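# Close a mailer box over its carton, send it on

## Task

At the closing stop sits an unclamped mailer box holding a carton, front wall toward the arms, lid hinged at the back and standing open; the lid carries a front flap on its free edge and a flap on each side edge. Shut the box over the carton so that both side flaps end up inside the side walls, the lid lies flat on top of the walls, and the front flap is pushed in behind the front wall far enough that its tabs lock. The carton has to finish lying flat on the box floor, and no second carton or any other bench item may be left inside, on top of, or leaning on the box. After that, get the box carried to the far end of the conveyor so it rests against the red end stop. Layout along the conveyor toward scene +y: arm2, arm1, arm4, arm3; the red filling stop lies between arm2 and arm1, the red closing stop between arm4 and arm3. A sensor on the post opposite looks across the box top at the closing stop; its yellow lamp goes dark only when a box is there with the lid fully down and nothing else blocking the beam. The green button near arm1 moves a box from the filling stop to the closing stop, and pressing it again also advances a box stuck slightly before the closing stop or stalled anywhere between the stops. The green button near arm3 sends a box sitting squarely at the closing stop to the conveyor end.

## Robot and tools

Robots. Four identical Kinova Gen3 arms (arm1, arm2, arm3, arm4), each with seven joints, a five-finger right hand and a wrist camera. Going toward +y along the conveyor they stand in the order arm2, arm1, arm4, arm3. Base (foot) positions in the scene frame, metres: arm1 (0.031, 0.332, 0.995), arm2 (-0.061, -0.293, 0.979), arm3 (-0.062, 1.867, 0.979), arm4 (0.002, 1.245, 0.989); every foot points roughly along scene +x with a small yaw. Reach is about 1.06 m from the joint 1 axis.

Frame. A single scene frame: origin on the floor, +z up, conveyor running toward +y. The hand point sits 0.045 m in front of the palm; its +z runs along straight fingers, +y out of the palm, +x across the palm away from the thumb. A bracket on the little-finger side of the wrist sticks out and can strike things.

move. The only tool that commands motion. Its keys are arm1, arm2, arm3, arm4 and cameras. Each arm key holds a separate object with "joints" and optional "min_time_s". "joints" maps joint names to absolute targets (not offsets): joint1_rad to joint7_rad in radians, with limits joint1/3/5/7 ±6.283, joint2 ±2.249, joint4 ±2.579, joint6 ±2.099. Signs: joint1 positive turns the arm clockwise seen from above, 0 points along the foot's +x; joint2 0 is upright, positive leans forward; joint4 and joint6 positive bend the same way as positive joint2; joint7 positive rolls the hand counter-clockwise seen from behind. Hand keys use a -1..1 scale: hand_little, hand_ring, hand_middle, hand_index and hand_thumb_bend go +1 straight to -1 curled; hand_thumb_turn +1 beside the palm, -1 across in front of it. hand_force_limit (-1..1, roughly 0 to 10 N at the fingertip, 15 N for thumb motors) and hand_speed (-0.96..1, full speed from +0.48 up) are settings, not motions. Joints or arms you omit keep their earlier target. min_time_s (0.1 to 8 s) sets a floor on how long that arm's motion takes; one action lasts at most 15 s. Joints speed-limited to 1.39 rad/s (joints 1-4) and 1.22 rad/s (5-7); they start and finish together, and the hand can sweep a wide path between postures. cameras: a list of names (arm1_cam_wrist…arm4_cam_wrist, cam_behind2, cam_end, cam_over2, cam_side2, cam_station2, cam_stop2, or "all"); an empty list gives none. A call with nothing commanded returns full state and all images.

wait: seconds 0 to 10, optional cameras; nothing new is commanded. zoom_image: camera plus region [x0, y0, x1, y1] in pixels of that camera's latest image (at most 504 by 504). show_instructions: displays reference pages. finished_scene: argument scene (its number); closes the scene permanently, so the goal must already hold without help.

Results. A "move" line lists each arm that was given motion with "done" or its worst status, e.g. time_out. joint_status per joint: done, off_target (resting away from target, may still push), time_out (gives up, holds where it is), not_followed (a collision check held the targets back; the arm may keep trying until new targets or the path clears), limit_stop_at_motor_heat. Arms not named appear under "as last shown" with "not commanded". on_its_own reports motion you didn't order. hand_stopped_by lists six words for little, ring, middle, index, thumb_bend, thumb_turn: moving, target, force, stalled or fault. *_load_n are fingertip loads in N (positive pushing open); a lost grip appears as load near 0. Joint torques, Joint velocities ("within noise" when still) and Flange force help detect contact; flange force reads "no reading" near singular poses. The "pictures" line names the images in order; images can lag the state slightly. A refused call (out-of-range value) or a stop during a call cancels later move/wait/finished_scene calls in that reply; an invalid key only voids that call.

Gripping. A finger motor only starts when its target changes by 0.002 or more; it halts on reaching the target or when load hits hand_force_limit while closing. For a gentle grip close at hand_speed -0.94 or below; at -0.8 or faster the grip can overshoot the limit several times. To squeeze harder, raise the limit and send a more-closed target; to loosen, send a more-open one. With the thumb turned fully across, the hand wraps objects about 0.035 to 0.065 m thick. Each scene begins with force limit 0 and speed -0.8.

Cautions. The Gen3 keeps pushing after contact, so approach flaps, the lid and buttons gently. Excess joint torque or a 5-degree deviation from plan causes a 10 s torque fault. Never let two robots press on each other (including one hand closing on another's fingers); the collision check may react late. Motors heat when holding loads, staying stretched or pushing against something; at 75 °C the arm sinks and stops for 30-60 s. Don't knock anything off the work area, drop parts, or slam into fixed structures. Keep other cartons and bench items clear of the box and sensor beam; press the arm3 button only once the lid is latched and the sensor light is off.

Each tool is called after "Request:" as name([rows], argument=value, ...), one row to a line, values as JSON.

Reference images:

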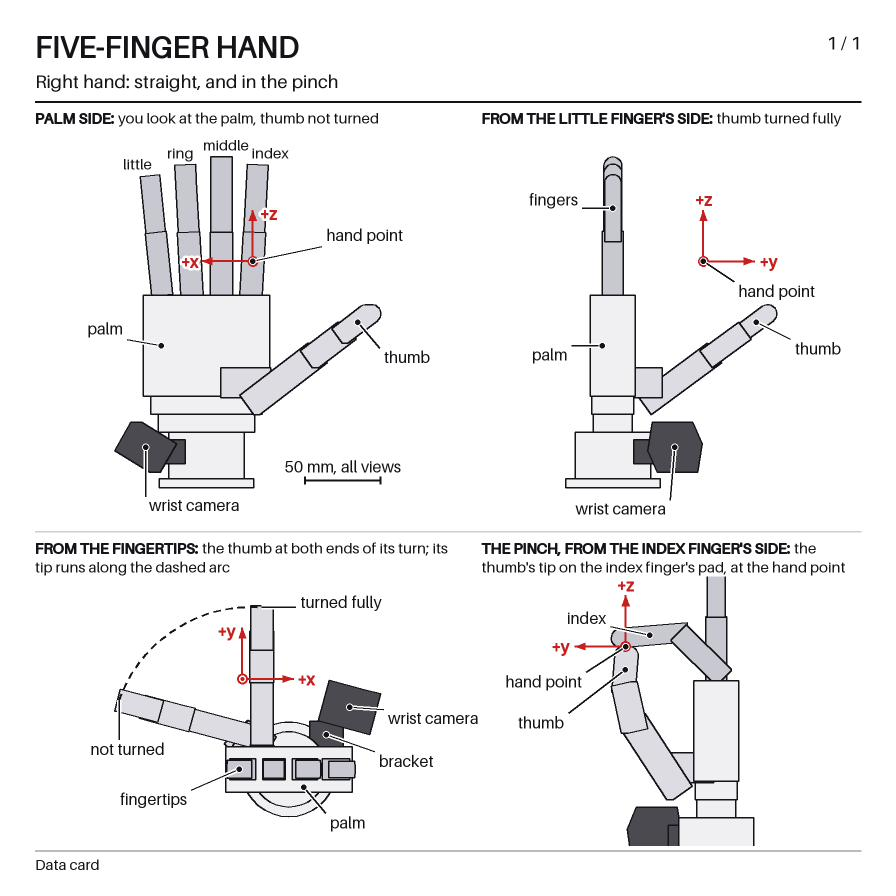

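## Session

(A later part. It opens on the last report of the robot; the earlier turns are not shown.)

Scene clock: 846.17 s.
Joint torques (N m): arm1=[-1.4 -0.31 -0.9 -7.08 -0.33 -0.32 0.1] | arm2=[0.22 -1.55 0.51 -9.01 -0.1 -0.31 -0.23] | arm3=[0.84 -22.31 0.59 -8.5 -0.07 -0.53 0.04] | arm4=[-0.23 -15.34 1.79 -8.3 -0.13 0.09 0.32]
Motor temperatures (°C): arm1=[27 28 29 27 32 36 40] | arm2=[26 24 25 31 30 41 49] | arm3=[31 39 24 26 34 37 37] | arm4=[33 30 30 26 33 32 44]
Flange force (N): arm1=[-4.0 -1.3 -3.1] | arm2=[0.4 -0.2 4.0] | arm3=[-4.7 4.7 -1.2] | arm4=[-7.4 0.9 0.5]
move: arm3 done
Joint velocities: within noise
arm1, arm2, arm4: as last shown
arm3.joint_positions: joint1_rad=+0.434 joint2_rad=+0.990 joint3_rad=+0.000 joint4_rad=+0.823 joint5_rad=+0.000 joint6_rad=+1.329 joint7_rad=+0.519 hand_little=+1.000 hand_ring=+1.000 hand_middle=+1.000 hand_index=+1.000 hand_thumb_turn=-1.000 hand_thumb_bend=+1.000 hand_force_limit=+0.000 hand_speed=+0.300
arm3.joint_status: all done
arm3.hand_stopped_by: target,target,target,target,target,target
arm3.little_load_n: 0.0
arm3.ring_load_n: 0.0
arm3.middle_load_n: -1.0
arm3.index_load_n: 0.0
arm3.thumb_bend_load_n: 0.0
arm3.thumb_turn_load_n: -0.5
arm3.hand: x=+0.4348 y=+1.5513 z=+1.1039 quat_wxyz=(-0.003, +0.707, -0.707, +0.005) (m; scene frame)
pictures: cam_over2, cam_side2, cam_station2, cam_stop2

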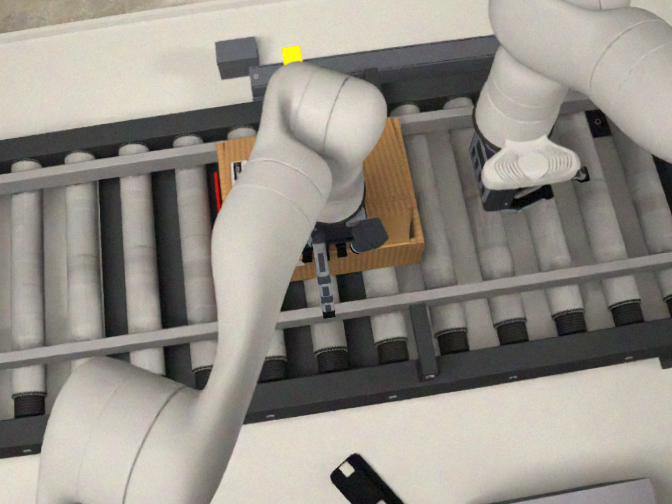

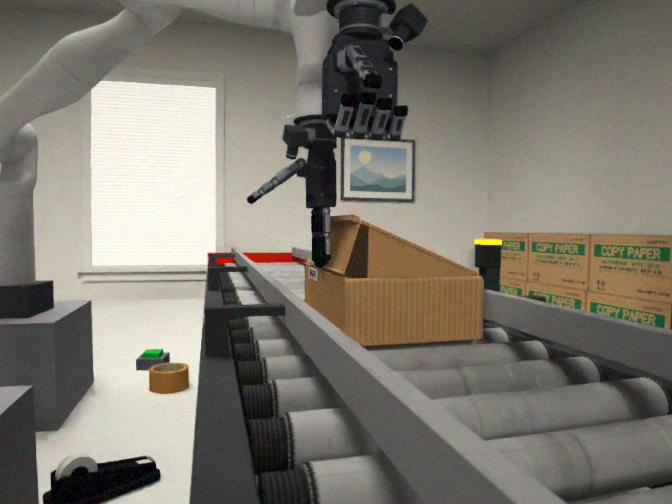

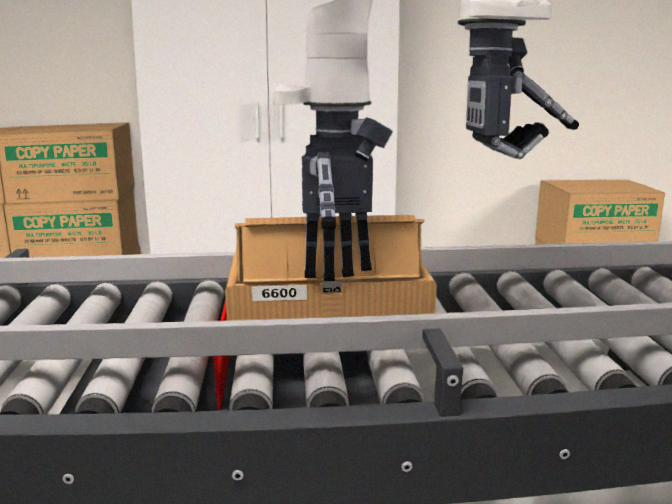

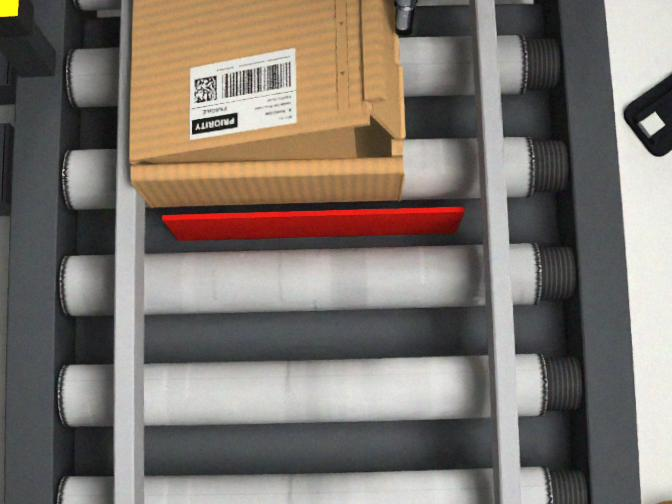

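Request:
move(arm3={"joints": {"joint1_rad": 0.4271, "joint2_rad": 0.9415, "joint4_rad": 0.9371, "joint6_rad": 1.183, "joint7_rad": 0.5111}, "min_time_s": 2}, arm4={"joints": {"joint1_rad": -0.2917, "joint2_rad": 0.8997, "joint4_rad": 0.8039, "joint6_rad": 1.438, "joint7_rad": 1.2071}, "min_time_s": 3}, cameras=["cam_over2", "cam_stop2", "cam_side2", "cam_station2", "cam_behind2"])

Request:
zoom_image(camera="cam_side2", region=[230, 130, 490, 350])

Request:
zoom_image(camera="cam_stop2", region=[100, 0, 520, 260])

Scene clock: 871.10 s.
Joint torques (N m): arm1=[-1.39 -0.32 -0.87 -7.14 -0.32 -0.29 0.09] | arm2=[0.22 -1.59 0.56 -9.1 -0.07 -0.37 -0.21] | arm3=[0.99 -21.78 0.74 -8.57 -0.04 -0.71 0.05] | arm4=[-0.22 -20.93 1.89 -8.84 -0.17 0.1 0.32]
Motor temperatures (°C): arm1=[27 28 29 27 32 36 40] | arm2=[26 24 25 31 30 41 49] | arm3=[31 40 24 26 33 37 37] | arm4=[33 29 29 26 33 32 44]
Flange force (N): arm1=[-4.0 -1.3 -2.8] | arm2=[0.5 0.0 4.2] | arm3=[-4.6 4.2 -1.9] | arm4=[-12.0 3.9 1.8]
move: arm3 done; arm4 done
Joint velocities: within noise
arm1, arm2: as last shown
arm1.thumb_bend_load_n: -0.5
arm3.joint_positions: joint1_rad=+0.427 joint2_rad=+0.941 joint3_rad=+0.000 joint4_rad=+0.937 joint5_rad=+0.000 joint6_rad=+1.183 joint7_rad=+0.511 hand_little=+1.000 hand_ring=+1.000 hand_middle=+1.000 hand_index=+1.000 hand_thumb_turn=-1.000 hand_thumb_bend=+1.000 hand_force_limit=+0.000 hand_speed=+0.300
arm3.joint_status: all done
arm3.hand_stopped_by: target,target,target,target,target,target
arm3.little_load_n: 0.0
arm3.ring_load_n: 0.0
arm3.middle_load_n: -1.0
arm3.index_load_n: 0.0
arm3.thumb_bend_load_n: 0.0
arm3.thumb_turn_load_n: 0.0
arm3.hand: x=+0.4450 y=+1.5512 z=+1.0967 quat_wxyz=(-0.014, +0.706, -0.706, +0.044) (m; scene frame)
arm4.joint_positions: joint1_rad=-0.292 joint2_rad=+0.900 joint3_rad=+0.000 joint4_rad=+0.804 joint5_rad=+0.000 joint6_rad=+1.438 joint7_rad=+1.207 hand_little=-0.700 hand_ring=-0.700 hand_middle=-0.700 hand_index=-0.700 hand_thumb_turn=-1.000 hand_thumb_bend=+1.000 hand_force_limit=+0.000 hand_speed=+0.300
arm4.joint_status: all done
arm4.hand_stopped_by: target,target,target,target,target,target
arm4.little_load_n: 0.0
arm4.ring_load_n: 0.0
arm4.middle_load_n: 0.0
arm4.index_load_n: 0.0
arm4.thumb_bend_load_n: 0.0
arm4.thumb_turn_load_n: 0.0
arm4.hand: x=+0.5800 y=+1.3893 z=+1.1694 quat_wxyz=(+0.000, +1.000, +0.000, -0.002) (m; scene frame)
pictures: cam_behind2, cam_over2, cam_side2, cam_station2, cam_stop2

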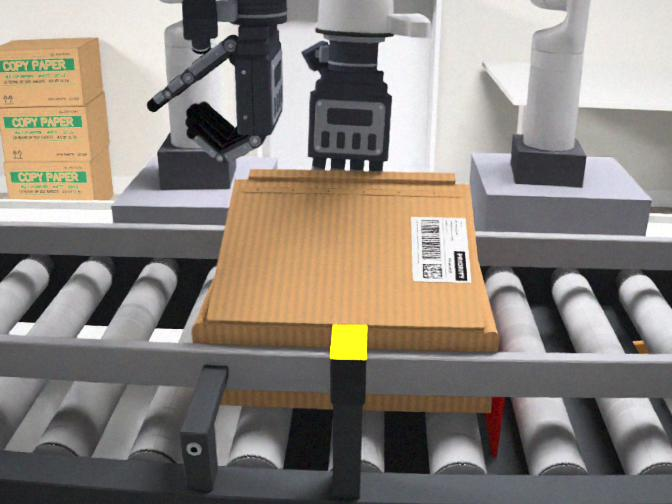

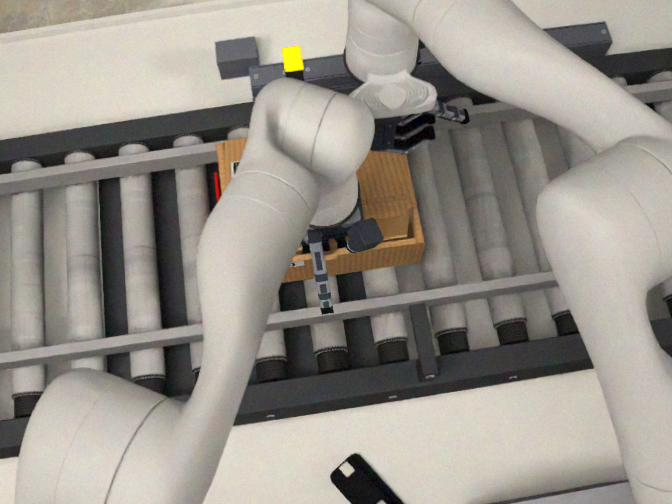

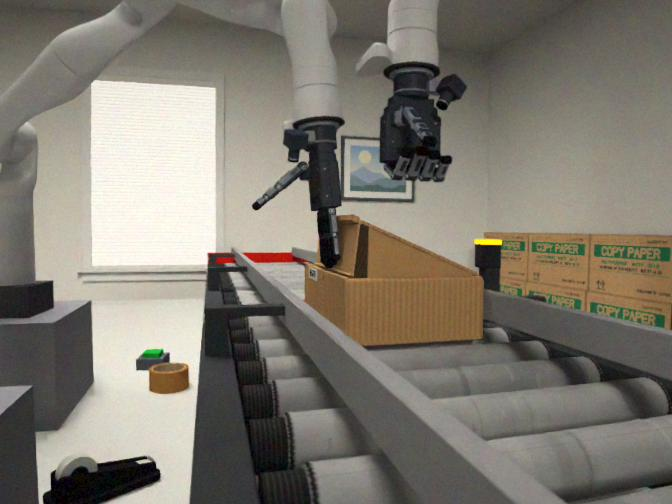

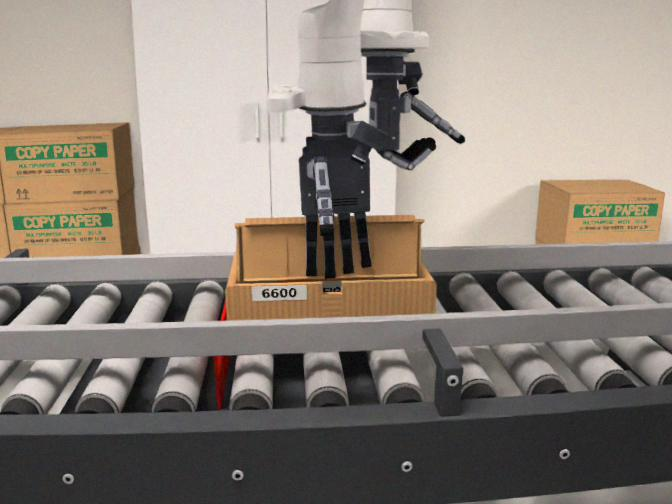

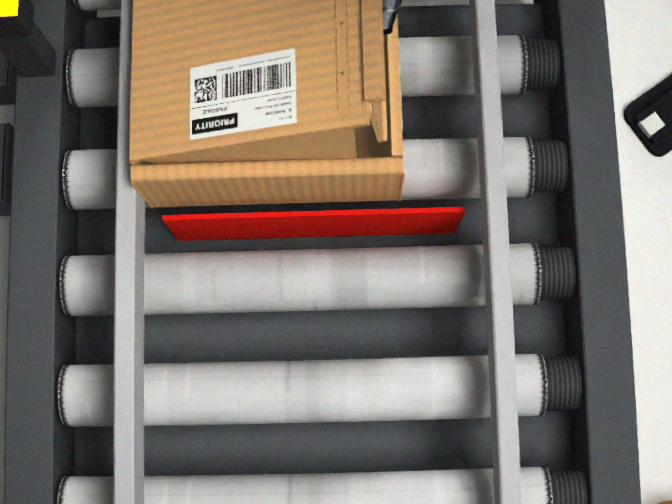

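Scaled by 1.938 from the camera's 672x504 image, which has a finer 960x720 frame.

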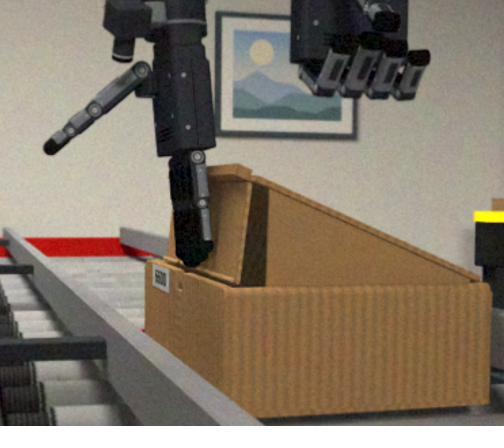

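Scaled by 1.200 from the camera's 672x504 image, which has a finer 960x720 frame.

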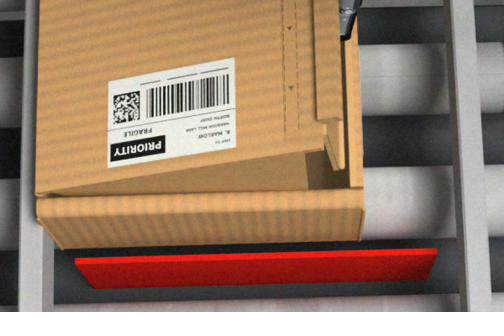

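Request:
move(arm4={"joints": {"joint2_rad": 0.9522, "joint4_rad": 0.9393, "joint6_rad": 1.2501}, "min_time_s": 2})

Request:
move(arm4={"joints": {"joint2_rad": 0.9669, "joint4_rad": 0.9584, "joint6_rad": 1.2163}, "min_time_s": 1.5}, cameras=["cam_over2", "cam_stop2", "cam_side2", "cam_station2"])

Request:
zoom_image(camera="cam_side2", region=[230, 130, 490, 350])

Request:
zoom_image(camera="cam_stop2", region=[100, 0, 520, 260])

Scene clock: 880.10 s.
Joint torques (N m): arm1=[-1.38 -0.33 -0.88 -7.1 -0.33 -0.3 0.1] | arm2=[0.24 -1.55 0.53 -9.11 -0.07 -0.37 -0.2] | arm3=[0.84 -21.7 0.61 -8.54 -0.07 -0.67 0.01] | arm4=[-0.27 -19.66 1.85 -7.73 -0.2 0.01 0.31]
Motor temperatures (°C): arm1=[27 28 29 27 32 36 40] | arm2=[26 24 25 31 30 41 49] | arm3=[31 40 24 26 33 37 37] | arm4=[33 29 29 26 33 32 44]
Flange force (N): arm1=[-4.1 -1.3 -3.0] | arm2=[0.6 -0.1 4.2] | arm3=[-4.5 4.4 -1.9] | arm4=[-9.8 3.3 -2.7]
move: arm4 done
Joint velocities: within noise
arm1, arm2, arm3: as last shown
arm1.thumb_bend_load_n: 0.0
arm2.little_load_n: -0.5
arm4.joint_positions: joint1_rad=-0.292 joint2_rad=+0.952 joint3_rad=+0.000 joint4_rad=+0.939 joint5_rad=+0.000 joint6_rad=+1.250 joint7_rad=+1.207 hand_little=-0.700 hand_ring=-0.700 hand_middle=-0.700 hand_index=-0.700 hand_thumb_turn=-1.000 hand_thumb_bend=+1.000 hand_force_limit=+0.000 hand_speed=+0.300
arm4.joint_status: all done
arm4.hand_stopped_by: target,target,target,target,target,target
arm4.little_load_n: 0.0
arm4.ring_load_n: 0.0
arm4.middle_load_n: 0.0
arm4.index_load_n: -0.5
arm4.thumb_bend_load_n: 0.0
arm4.thumb_turn_load_n: 0.0
arm4.hand: x=+0.5796 y=+1.3893 z=+1.0942 quat_wxyz=(+0.000, +1.000, +0.000, -0.002) (m; scene frame)
pictures: none

Scene clock: 881.90 s.
Joint torques (N m): arm1=[-1.37 -0.31 -0.88 -7.11 -0.32 -0.3 0.13] | arm2=[0.25 -1.56 0.49 -9.07 -0.09 -0.35 -0.23] | arm3=[-11.18 -36.67 -8.58 -25.29 -4.99 -9.45 0.26] | arm4=[-3.22 3.02 -1.31 1.52 -2.23 -2.64 0.15]
Motor temperatures (°C): arm1=[27 28 29 27 32 36 40] | arm2=[26 24 25 31 30 41 49] | arm3=[31 40 24 26 33 37 37] | arm4=[33 29 29 26 33 32 44]
Flange force (N): arm1=[-4.0 -1.2 -2.9] | arm2=[0.5 -0.3 4.1] | arm3=[-5.5 40.1 12.5] | arm4=[-7.1 7.5 -42.8]
move: arm4 done
Joint velocities: within noise
arm1, arm2, arm3: as last shown
arm1.thumb_bend_load_n: -0.5
arm2.little_load_n: 0.0
arm3.joint_positions: joint1_rad=+0.427 joint2_rad=+0.942 joint3_rad=+0.000 joint4_rad=+0.937 joint5_rad=+0.000 joint6_rad=+1.183 joint7_rad=+0.511 hand_little=+1.000 hand_ring=+1.000 hand_middle=+1.000 hand_index=+1.000 hand_thumb_turn=-1.000 hand_thumb_bend=+1.000 hand_force_limit=+0.000 hand_speed=+0.300
arm3.little_load_n: -4.0
arm3.ring_load_n: -3.5
arm3.middle_load_n: -2.5
arm3.index_load_n: -1.5
arm3.hand: x=+0.4448 y=+1.5511 z=+1.0966 quat_wxyz=(-0.014, +0.706, -0.706, +0.043) (m; scene frame)
arm4.joint_positions: joint1_rad=-0.292 joint2_rad=+0.967 joint3_rad=+0.000 joint4_rad=+0.958 joint5_rad=+0.000 joint6_rad=+1.216 joint7_rad=+1.207 hand_little=-0.700 hand_ring=-0.700 hand_middle=-0.700 hand_index=-0.701 hand_thumb_turn=-1.000 hand_thumb_bend=+1.000 hand_force_limit=+0.000 hand_speed=+0.300
arm4.joint_status: all done
arm4.hand_stopped_by: target,target,target,target,target,target
arm4.little_load_n: 0.0
arm4.ring_load_n: 0.0
arm4.middle_load_n: 0.0
arm4.index_load_n: -13.5
arm4.thumb_bend_load_n: 0.0
arm4.thumb_turn_load_n: 0.0
arm4.hand: x=+0.5796 y=+1.3893 z=+1.0792 quat_wxyz=(+0.000, +1.000, +0.000, -0.002) (m; scene frame)
pictures: cam_over2, cam_side2, cam_station2, cam_stop2

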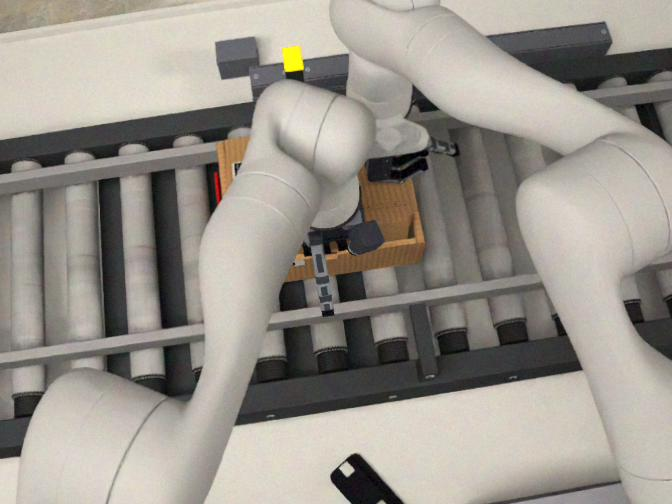

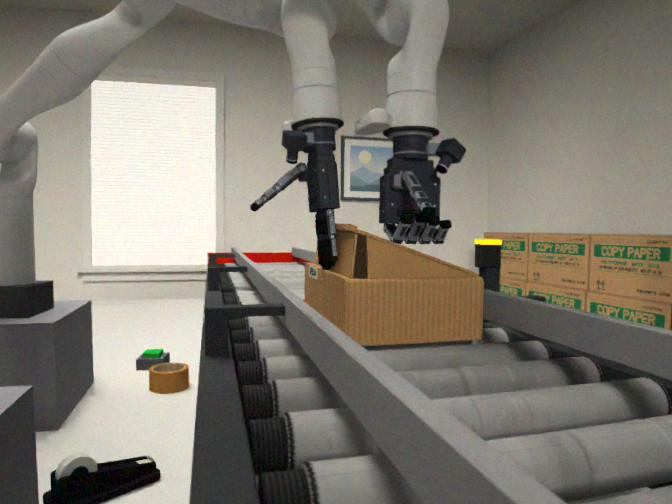

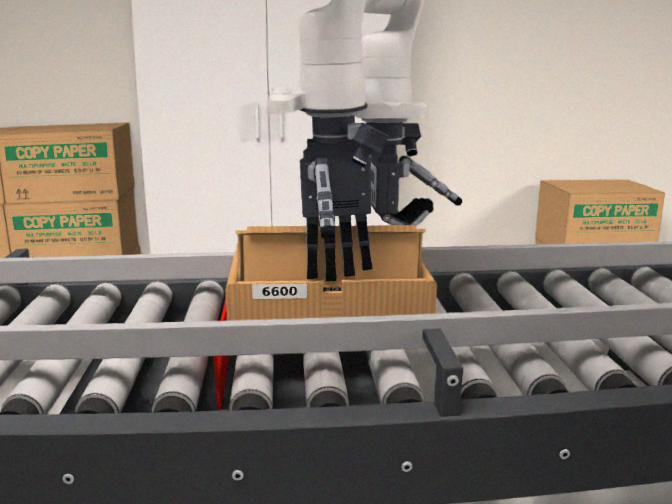

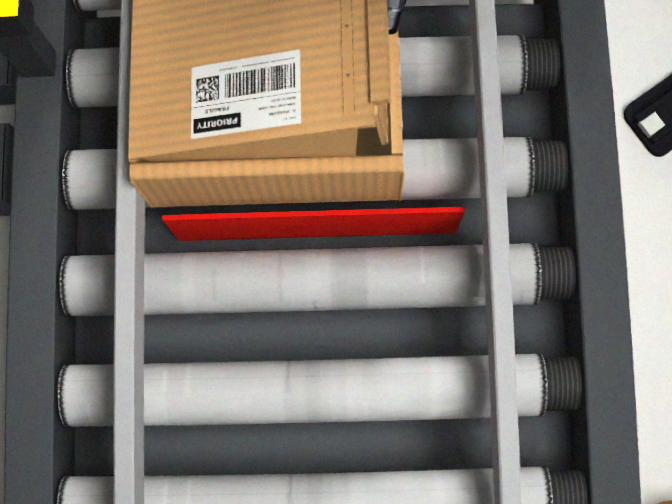

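Scaled by 1.938 from the camera's 672x504 image, which has a finer 960x720 frame.

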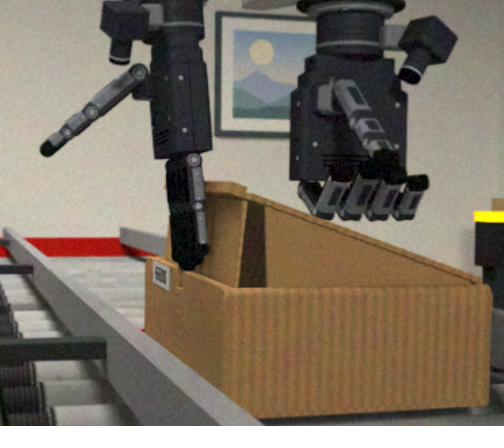

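Scaled by 1.200 from the camera's 672x504 image, which has a finer 960x720 frame.

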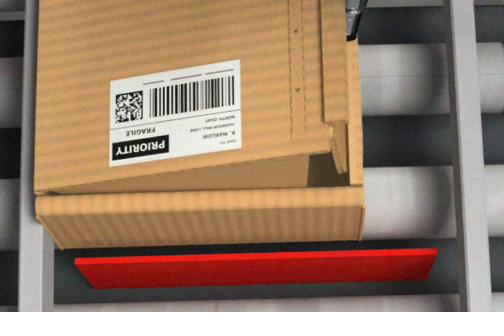

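Request:
move(arm4={"joints": {"joint2_rad": 0.962, "joint4_rad": 0.952, "joint6_rad": 1.2276}, "min_time_s": 0.5})

Request:
move(arm3={"joints": {"joint1_rad": 0.4339, "joint2_rad": 0.8581, "joint4_rad": 1.1212, "joint6_rad": 1.0023, "joint7_rad": 0.5179}, "min_time_s": 1.5})

Request:
move(arm4={"joints": {"joint2_rad": 0.9669, "joint4_rad": 0.9584, "joint6_rad": 1.2163}, "min_time_s": 1}, cameras=["cam_over2", "cam_stop2", "cam_side2", "cam_station2"])

Request:
zoom_image(camera="cam_side2", region=[230, 130, 490, 350])

Request:
zoom_image(camera="cam_stop2", region=[100, 0, 520, 260])

Scene clock: 900.23 s.
Joint torques (N m): arm1=[-1.38 -0.33 -0.85 -7.14 -0.32 -0.32 0.1] | arm2=[0.25 -1.55 0.56 -9.07 -0.06 -0.36 -0.21] | arm3=[-9.06 -25.51 -7.06 -20.2 -4.01 -9.65 0.27] | arm4=[-2.65 -14.33 -0.36 -2.67 -1.76 2.08 0.01]
Motor temperatures (°C): arm1=[27 28 29 27 32 36 40] | arm2=[26 24 25 31 30 41 49] | arm3=[31 42 24 27 34 37 37] | arm4=[33 29 29 26 33 32 44]
Flange force (N): arm1=[-4.0 -1.2 -2.9] | arm2=[0.6 0.0 4.1] | arm3=[-7.8 37.5 -5.1] | arm4=[-0.2 4.5 -9.9]
move: arm4 done
Joint velocities: within noise
arm1, arm2, arm3: as last shown
arm1.thumb_bend_load_n: 0.0
arm3.joint_positions: joint1_rad=+0.427 joint2_rad=+0.941 joint3_rad=+0.000 joint4_rad=+0.937 joint5_rad=+0.000 joint6_rad=+1.183 joint7_rad=+0.511 hand_little=+1.000 hand_ring=+1.000 hand_middle=+1.000 hand_index=+1.000 hand_thumb_turn=-1.000 hand_thumb_bend=+1.000 hand_force_limit=+0.000 hand_speed=+0.300
arm3.ring_load_n: -2.5
arm3.middle_load_n: -2.0
arm3.hand: x=+0.4451 y=+1.5512 z=+1.0969 quat_wxyz=(-0.014, +0.707, -0.706, +0.044) (m; scene frame)
arm4.joint_positions: joint1_rad=-0.292 joint2_rad=+0.962 joint3_rad=+0.000 joint4_rad=+0.952 joint5_rad=+0.000 joint6_rad=+1.228 joint7_rad=+1.207 hand_little=-0.700 hand_ring=-0.700 hand_middle=-0.700 hand_index=-0.701 hand_thumb_turn=-1.000 hand_thumb_bend=+1.000 hand_force_limit=+0.000 hand_speed=+0.300
arm4.joint_status: all done
arm4.hand_stopped_by: target,target,target,target,target,target
arm4.little_load_n: 0.0
arm4.ring_load_n: 0.0
arm4.middle_load_n: 0.0
arm4.index_load_n: -3.0
arm4.thumb_bend_load_n: 0.0
arm4.thumb_turn_load_n: 0.0
arm4.hand: x=+0.5796 y=+1.3893 z=+1.0842 quat_wxyz=(+0.000, +1.000, +0.000, -0.002) (m; scene frame)
pictures: none

Scene clock: 902.03 s.
Joint torques (N m): arm1=[-1.37 -0.34 -0.86 -7.14 -0.31 -0.31 0.12] | arm2=[0.2 -1.58 0.51 -9.12 -0.08 -0.39 -0.22] | arm3=[1.04 -20.67 0.72 -8.26 0.02 -0.72 0.05] | arm4=[0.08 -19.34 2.07 -7.14 -0.06 0.37 0.32]
Motor temperatures (°C): arm1=[27 28 29 27 32 36 40] | arm2=[26 24 25 31 30 41 49] | arm3=[31 42 24 27 34 37 37] | arm4=[33 29 29 26 33 32 44]
Flange force (N): arm1=[-4.0 -1.2 -2.9] | arm2=[0.5 -0.2 4.2] | arm3=[-4.0 2.6 -2.3] | arm4=[-8.9 2.4 -3.2]
move: arm3 done
Joint velocities: within noise
arm1, arm2, arm4: as last shown
arm1.little_load_n: -0.5
arm3.joint_positions: joint1_rad=+0.434 joint2_rad=+0.858 joint3_rad=+0.000 joint4_rad=+1.121 joint5_rad=+0.000 joint6_rad=+1.002 joint7_rad=+0.518 hand_little=+1.000 hand_ring=+1.000 hand_middle=+1.000 hand_index=+1.000 hand_thumb_turn=-1.000 hand_thumb_bend=+1.000 hand_force_limit=+0.000 hand_speed=+0.300
arm3.joint_status: all done
arm3.hand_stopped_by: target,target,target,target,target,target
arm3.little_load_n: 0.0
arm3.ring_load_n: 0.0
arm3.middle_load_n: 0.0
arm3.index_load_n: 0.0
arm3.thumb_bend_load_n: 0.0
arm3.thumb_turn_load_n: 0.0
arm3.hand: x=+0.4368 y=+1.5506 z=+1.0922 quat_wxyz=(-0.025, +0.705, -0.704, +0.082) (m; scene frame)
arm4.joint_positions: joint1_rad=-0.292 joint2_rad=+0.962 joint3_rad=+0.000 joint4_rad=+0.952 joint5_rad=+0.000 joint6_rad=+1.228 joint7_rad=+1.207 hand_little=-0.700 hand_ring=-0.700 hand_middle=-0.700 hand_index=-0.700 hand_thumb_turn=-1.000 hand_thumb_bend=+1.000 hand_force_limit=+0.000 hand_speed=+0.300
arm4.ring_load_n: 0.5
arm4.middle_load_n: 0.5
arm4.index_load_n: -0.5
pictures: none

Scene clock: 903.33 s.
Joint torques (N m): arm1=[-1.37 -0.34 -0.86 -7.11 -0.35 -0.31 0.1] | arm2=[0.22 -1.61 0.51 -9.07 -0.1 -0.35 -0.21] | arm3=[0.89 -20.93 0.6 -8.48 -0.06 -0.8 0.04] | arm4=[-0.13 -19.23 1.93 -7.65 -0.17 -0.17 0.32]
Motor temperatures (°C): arm1=[27 28 29 27 32 36 40] | arm2=[26 24 25 31 30 41 49] | arm3=[31 42 24 27 34 37 37] | arm4=[33 29 29 26 33 32 44]
Flange force (N): arm1=[-4.1 -1.3 -3.0] | arm2=[0.4 -0.2 4.1] | arm3=[-4.0 3.0 -2.0] | arm4=[-10.5 3.3 -3.9]
move: arm4 done
Joint velocities: within noise
arm1, arm2, arm3: as last shown
arm1.little_load_n: 0.0
arm3.thumb_bend_load_n: -0.5
arm4.joint_positions: joint1_rad=-0.292 joint2_rad=+0.967 joint3_rad=+0.000 joint4_rad=+0.958 joint5_rad=+0.000 joint6_rad=+1.216 joint7_rad=+1.207 hand_little=-0.700 hand_ring=-0.700 hand_middle=-0.700 hand_index=-0.700 hand_thumb_turn=-1.000 hand_thumb_bend=+1.000 hand_force_limit=+0.000 hand_speed=+0.300
arm4.joint_status: all done
arm4.hand_stopped_by: target,target,target,target,target,target
arm4.little_load_n: 0.0
arm4.ring_load_n: 0.5
arm4.middle_load_n: 0.0
arm4.index_load_n: -1.0
arm4.thumb_bend_load_n: 0.0
arm4.thumb_turn_load_n: 0.0
arm4.hand: x=+0.5796 y=+1.3893 z=+1.0791 quat_wxyz=(+0.000, +1.000, +0.000, -0.002) (m; scene frame)
pictures: cam_over2, cam_side2, cam_station2, cam_stop2

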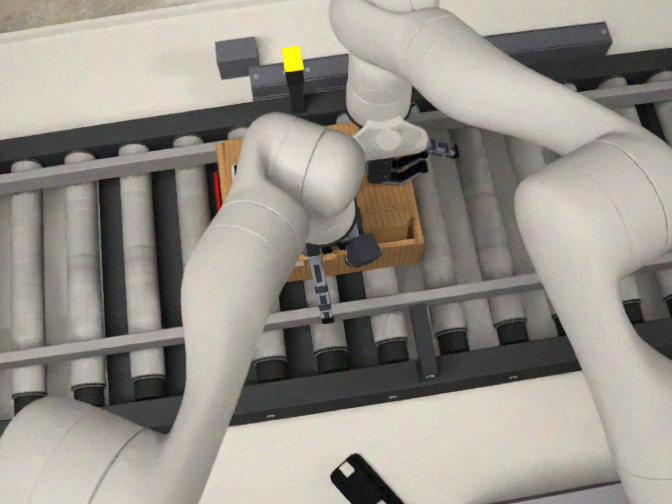

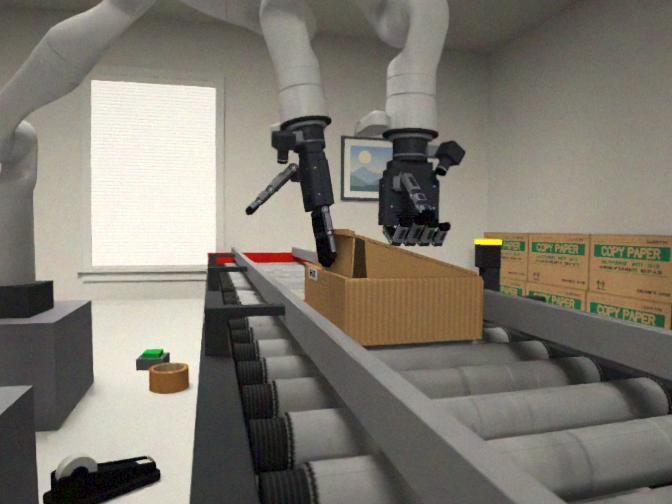

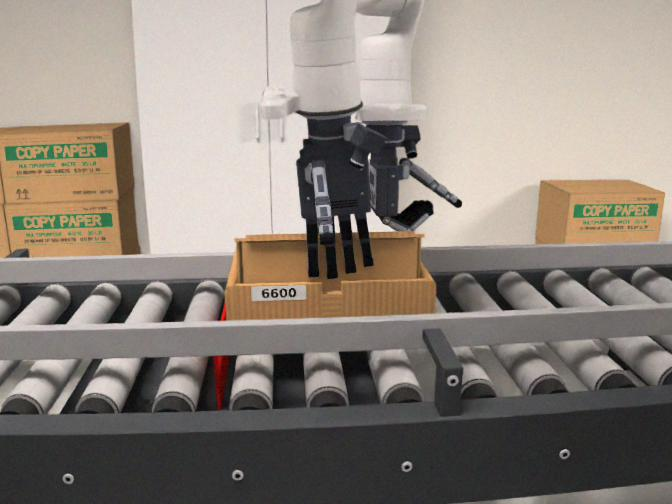

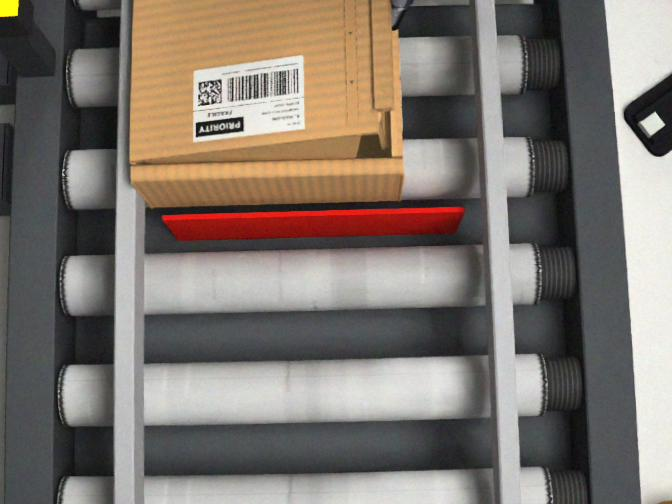

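Scaled by 1.938 from the camera's 672x504 image, which has a finer 960x720 frame.

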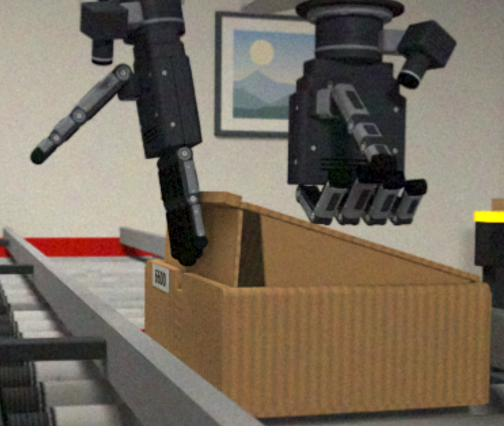

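Scaled by 1.200 from the camera's 672x504 image, which has a finer 960x720 frame.

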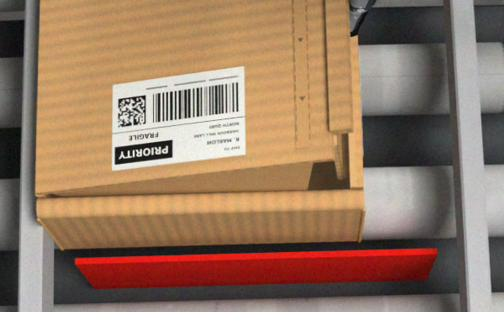

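Request:
move(arm4={"joints": {"joint2_rad": 0.9772, "joint4_rad": 0.9699, "joint6_rad": 1.1945}, "min_time_s": 1}, cameras=["cam_stop2", "cam_side2", "cam_station2"])

Request:
zoom_image(camera="cam_side2", region=[270, 200, 420, 330])

Request:
zoom_image(camera="cam_stop2", region=[100, 0, 520, 260])

Scene clock: 909.50 s.
Joint torques (N m): arm1=[-1.38 -0.32 -0.86 -7.13 -0.32 -0.33 0.08] | arm2=[0.25 -1.62 0.51 -9.12 -0.09 -0.34 -0.2] | arm3=[-5.52 -29.61 -4.89 -18.85 -2.7 -6.26 0.09] | arm4=[-1.69 -8.09 0.33 -4.16 -1.11 -2.47 0.28]
Motor temperatures (°C): arm1=[27 28 29 27 32 36 40] | arm2=[26 24 25 31 30 41 49] | arm3=[31 42 24 27 34 37 37] | arm4=[33 29 29 26 33 32 44]
Flange force (N): arm1=[-4.0 -1.3 -2.9] | arm2=[0.4 -0.1 4.3] | arm3=[-5.4 23.5 4.7] | arm4=[-11.8 6.4 -24.7]
move: arm4 done
Joint velocities: within noise
arm1.joint_positions: joint1_rad=+0.683 joint2_rad=-0.494 joint3_rad=-0.032 joint4_rad=+1.553 joint5_rad=-0.076 joint6_rad=+2.041 joint7_rad=-1.728 hand_little=+1.000 hand_ring=+1.000 hand_middle=+1.000 hand_index=+1.000 hand_thumb_turn=+1.000 hand_thumb_bend=+1.000 hand_force_limit=+0.000 hand_speed=-0.800
arm1.joint_status: not commanded
arm1.hand_stopped_by: target,target,target,target,target,target
arm1.little_load_n: 0.0
arm1.ring_load_n: 0.0
arm1.middle_load_n: 0.0
arm1.index_load_n: 0.0
arm1.thumb_bend_load_n: 0.0
arm1.thumb_turn_load_n: 0.0
arm1.hand: x=+0.1701 y=+0.3083 z=+1.4863 quat_wxyz=(-0.021, -0.348, -0.937, -0.020) (m; scene frame)
arm2.joint_positions: joint1_rad=-0.434 joint2_rad=-0.363 joint3_rad=-0.120 joint4_rad=+1.537 joint5_rad=-0.061 joint6_rad=+1.933 joint7_rad=-2.051 hand_little=+1.000 hand_ring=+1.000 hand_middle=+1.000 hand_index=+1.000 hand_thumb_turn=+1.000 hand_thumb_bend=+1.000 hand_force_limit=+0.000 hand_speed=-0.800
arm2.joint_status: not commanded
arm2.hand_stopped_by: target,target,target,target,target,target
arm2.little_load_n: 0.0
arm2.ring_load_n: 0.0
arm2.middle_load_n: 0.0
arm2.index_load_n: 0.0
arm2.thumb_bend_load_n: 0.0
arm2.thumb_turn_load_n: 0.0
arm2.hand: x=+0.1101 y=-0.1672 z=+1.4577 quat_wxyz=(-0.007, -0.007, -1.000, -0.013) (m; scene frame)
arm3: as last shown
arm3.little_load_n: -2.5
arm3.ring_load_n: -6.0
arm3.middle_load_n: -3.5
arm3.index_load_n: -2.0
arm3.hand: x=+0.4367 y=+1.5506 z=+1.0922 quat_wxyz=(-0.024, +0.705, -0.704, +0.082) (m; scene frame)
arm4.joint_positions: joint1_rad=-0.292 joint2_rad=+0.977 joint3_rad=+0.000 joint4_rad=+0.970 joint5_rad=+0.000 joint6_rad=+1.194 joint7_rad=+1.207 hand_little=-0.700 hand_ring=-0.700 hand_middle=-0.700 hand_index=-0.701 hand_thumb_turn=-1.000 hand_thumb_bend=+1.000 hand_force_limit=+0.000 hand_speed=+0.300
arm4.joint_status: all done
arm4.hand_stopped_by: target,target,target,target,target,target
arm4.little_load_n: 0.5
arm4.ring_load_n: 0.0
arm4.middle_load_n: 0.0
arm4.index_load_n: -7.5
arm4.thumb_bend_load_n: 0.0
arm4.thumb_turn_load_n: 0.0
arm4.hand: x=+0.5796 y=+1.3893 z=+1.0692 quat_wxyz=(+0.000, +1.000, +0.000, -0.002) (m; scene frame)
pictures: cam_side2, cam_station2, cam_stop2

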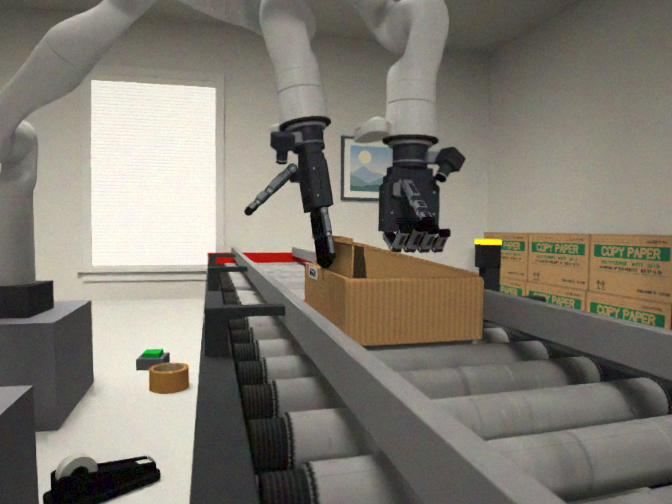

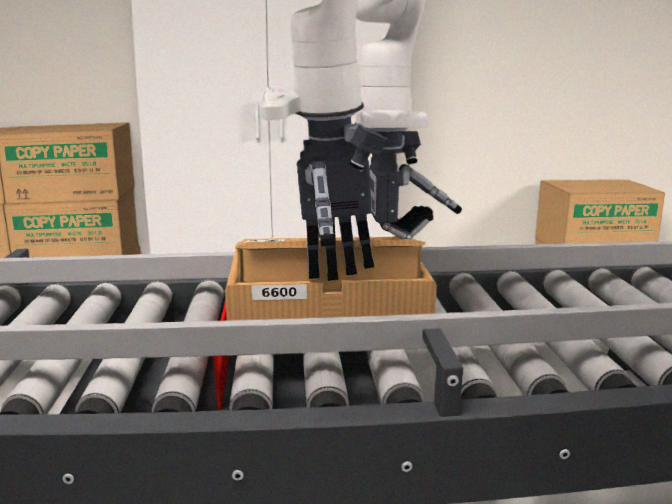

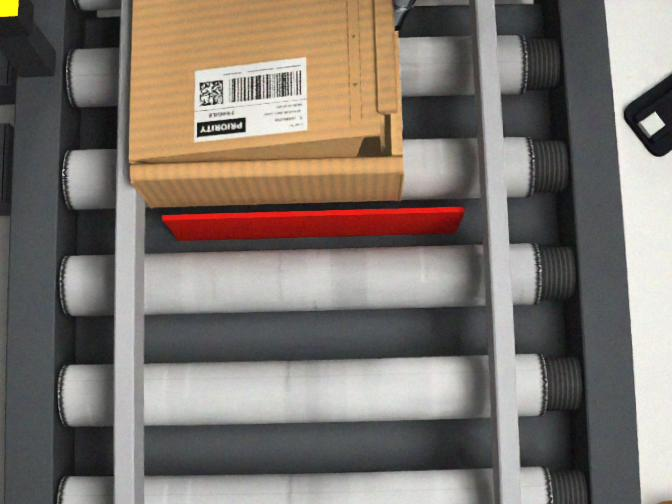

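Scaled by 3.360 from the camera's 672x504 image, which has a finer 960x720 frame.

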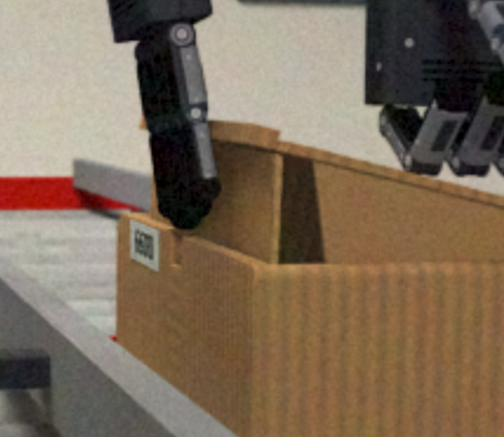

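Scaled by 1.200 from the camera's 672x504 image, which has a finer 960x720 frame.

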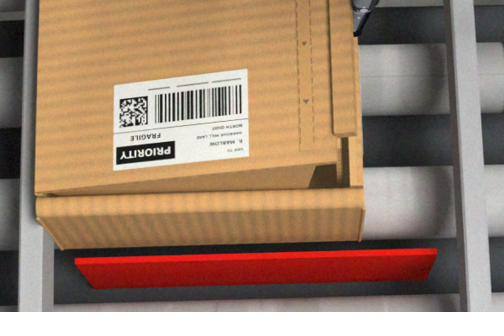

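Request:
move(arm3={"joints": {"joint1_rad": 0.4869, "joint2_rad": 0.6519, "joint4_rad": 1.4953, "joint6_rad": 0.8444, "joint7_rad": 0.5709}, "min_time_s": 2.5}, cameras=["cam_stop2", "cam_side2", "cam_station2"])

Request:
zoom_image(camera="cam_side2", region=[270, 200, 420, 330])

Request:
zoom_image(camera="cam_stop2", region=[100, 0, 520, 260])

Scene clock: 923.43 s.
Joint torques (N m): arm1=[-1.38 -0.35 -0.86 -7.12 -0.33 -0.32 0.1] | arm2=[0.23 -1.57 0.53 -9.1 -0.09 -0.35 -0.2] | arm3=[1.04 -17.26 0.64 -7.57 0 -0.64 0.02] | arm4=[-0.02 -20.39 2.02 -7.86 -0.09 0.11 0.32]
Motor temperatures (°C): arm1=[27 28 29 27 32 36 40] | arm2=[26 24 25 31 30 41 49] | arm3=[31 42 24 28 33 37 37] | arm4=[33 29 29 26 33 32 44]
Flange force (N): arm1=[-4.1 -1.3 -3.0] | arm2=[0.5 -0.1 4.3] | arm3=[-3.8 1.3 -2.3] | arm4=[-9.9 2.9 -2.1]
move: arm3 done
Joint velocities: within noise
arm1, arm2, arm4: as last shown
arm3.joint_positions: joint1_rad=+0.487 joint2_rad=+0.652 joint3_rad=+0.000 joint4_rad=+1.495 joint5_rad=+0.000 joint6_rad=+0.844 joint7_rad=+0.571 hand_little=+1.000 hand_ring=+1.000 hand_middle=+1.000 hand_index=+1.000 hand_thumb_turn=-1.000 hand_thumb_bend=+1.000 hand_force_limit=+0.000 hand_speed=+0.300
arm3.joint_status: all done
arm3.hand_stopped_by: target,target,target,target,target,target
arm3.little_load_n: 0.0
arm3.ring_load_n: 0.0
arm3.middle_load_n: 0.0
arm3.index_load_n: 0.0
arm3.thumb_bend_load_n: 0.0
arm3.thumb_turn_load_n: 0.0
arm3.hand: x=+0.3407 y=+1.5708 z=+1.1041 quat_wxyz=(-0.019, +0.705, -0.705, +0.078) (m; scene frame)
arm4.joint_positions: joint1_rad=-0.292 joint2_rad=+0.977 joint3_rad=+0.000 joint4_rad=+0.970 joint5_rad=+0.000 joint6_rad=+1.194 joint7_rad=+1.207 hand_little=-0.700 hand_ring=-0.700 hand_middle=-0.700 hand_index=-0.700 hand_thumb_turn=-1.000 hand_thumb_bend=+1.000 hand_force_limit=+0.000 hand_speed=+0.300
arm4.little_load_n: 0.0
arm4.middle_load_n: 0.5
arm4.index_load_n: 0.0
pictures: cam_side2, cam_station2, cam_stop2

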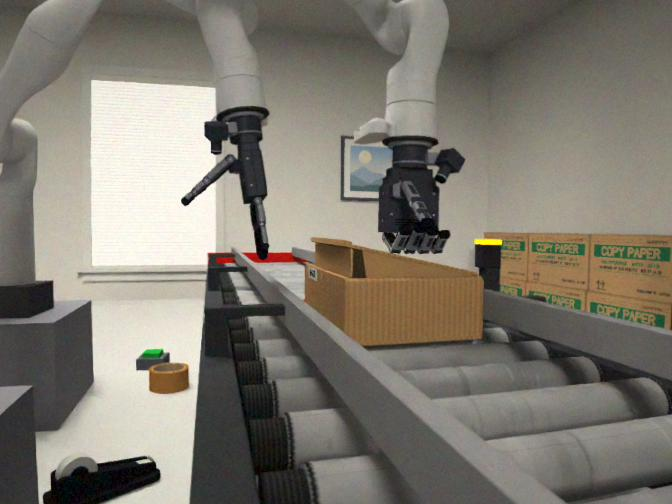

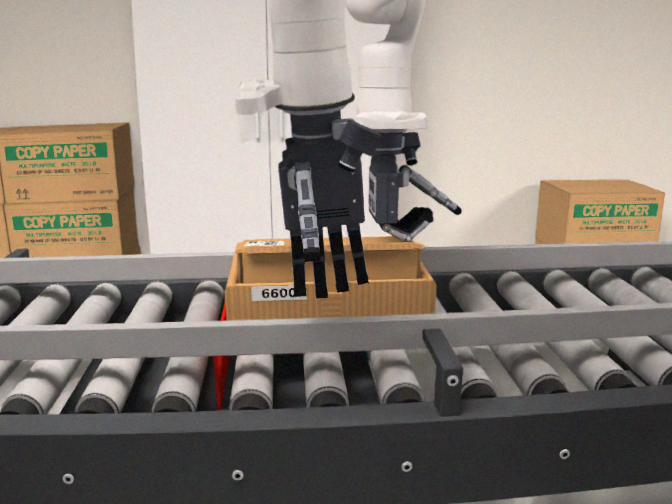

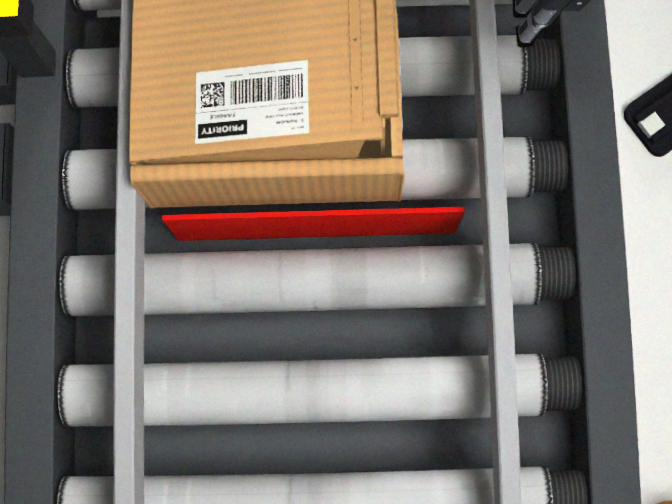

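Scaled by 3.360 from the camera's 672x504 image, which has a finer 960x720 frame.

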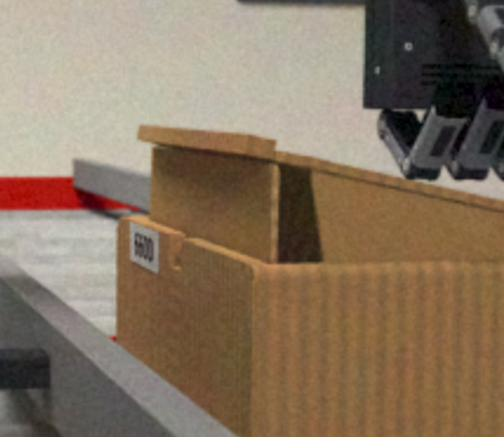

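Scaled by 1.200 from the camera's 672x504 image, which has a finer 960x720 frame.

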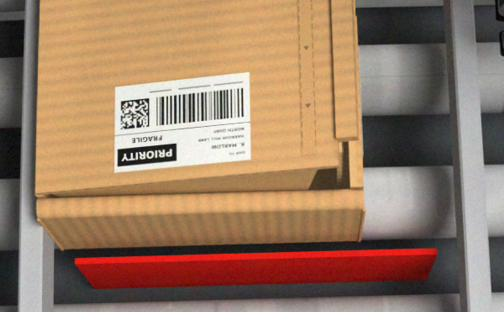

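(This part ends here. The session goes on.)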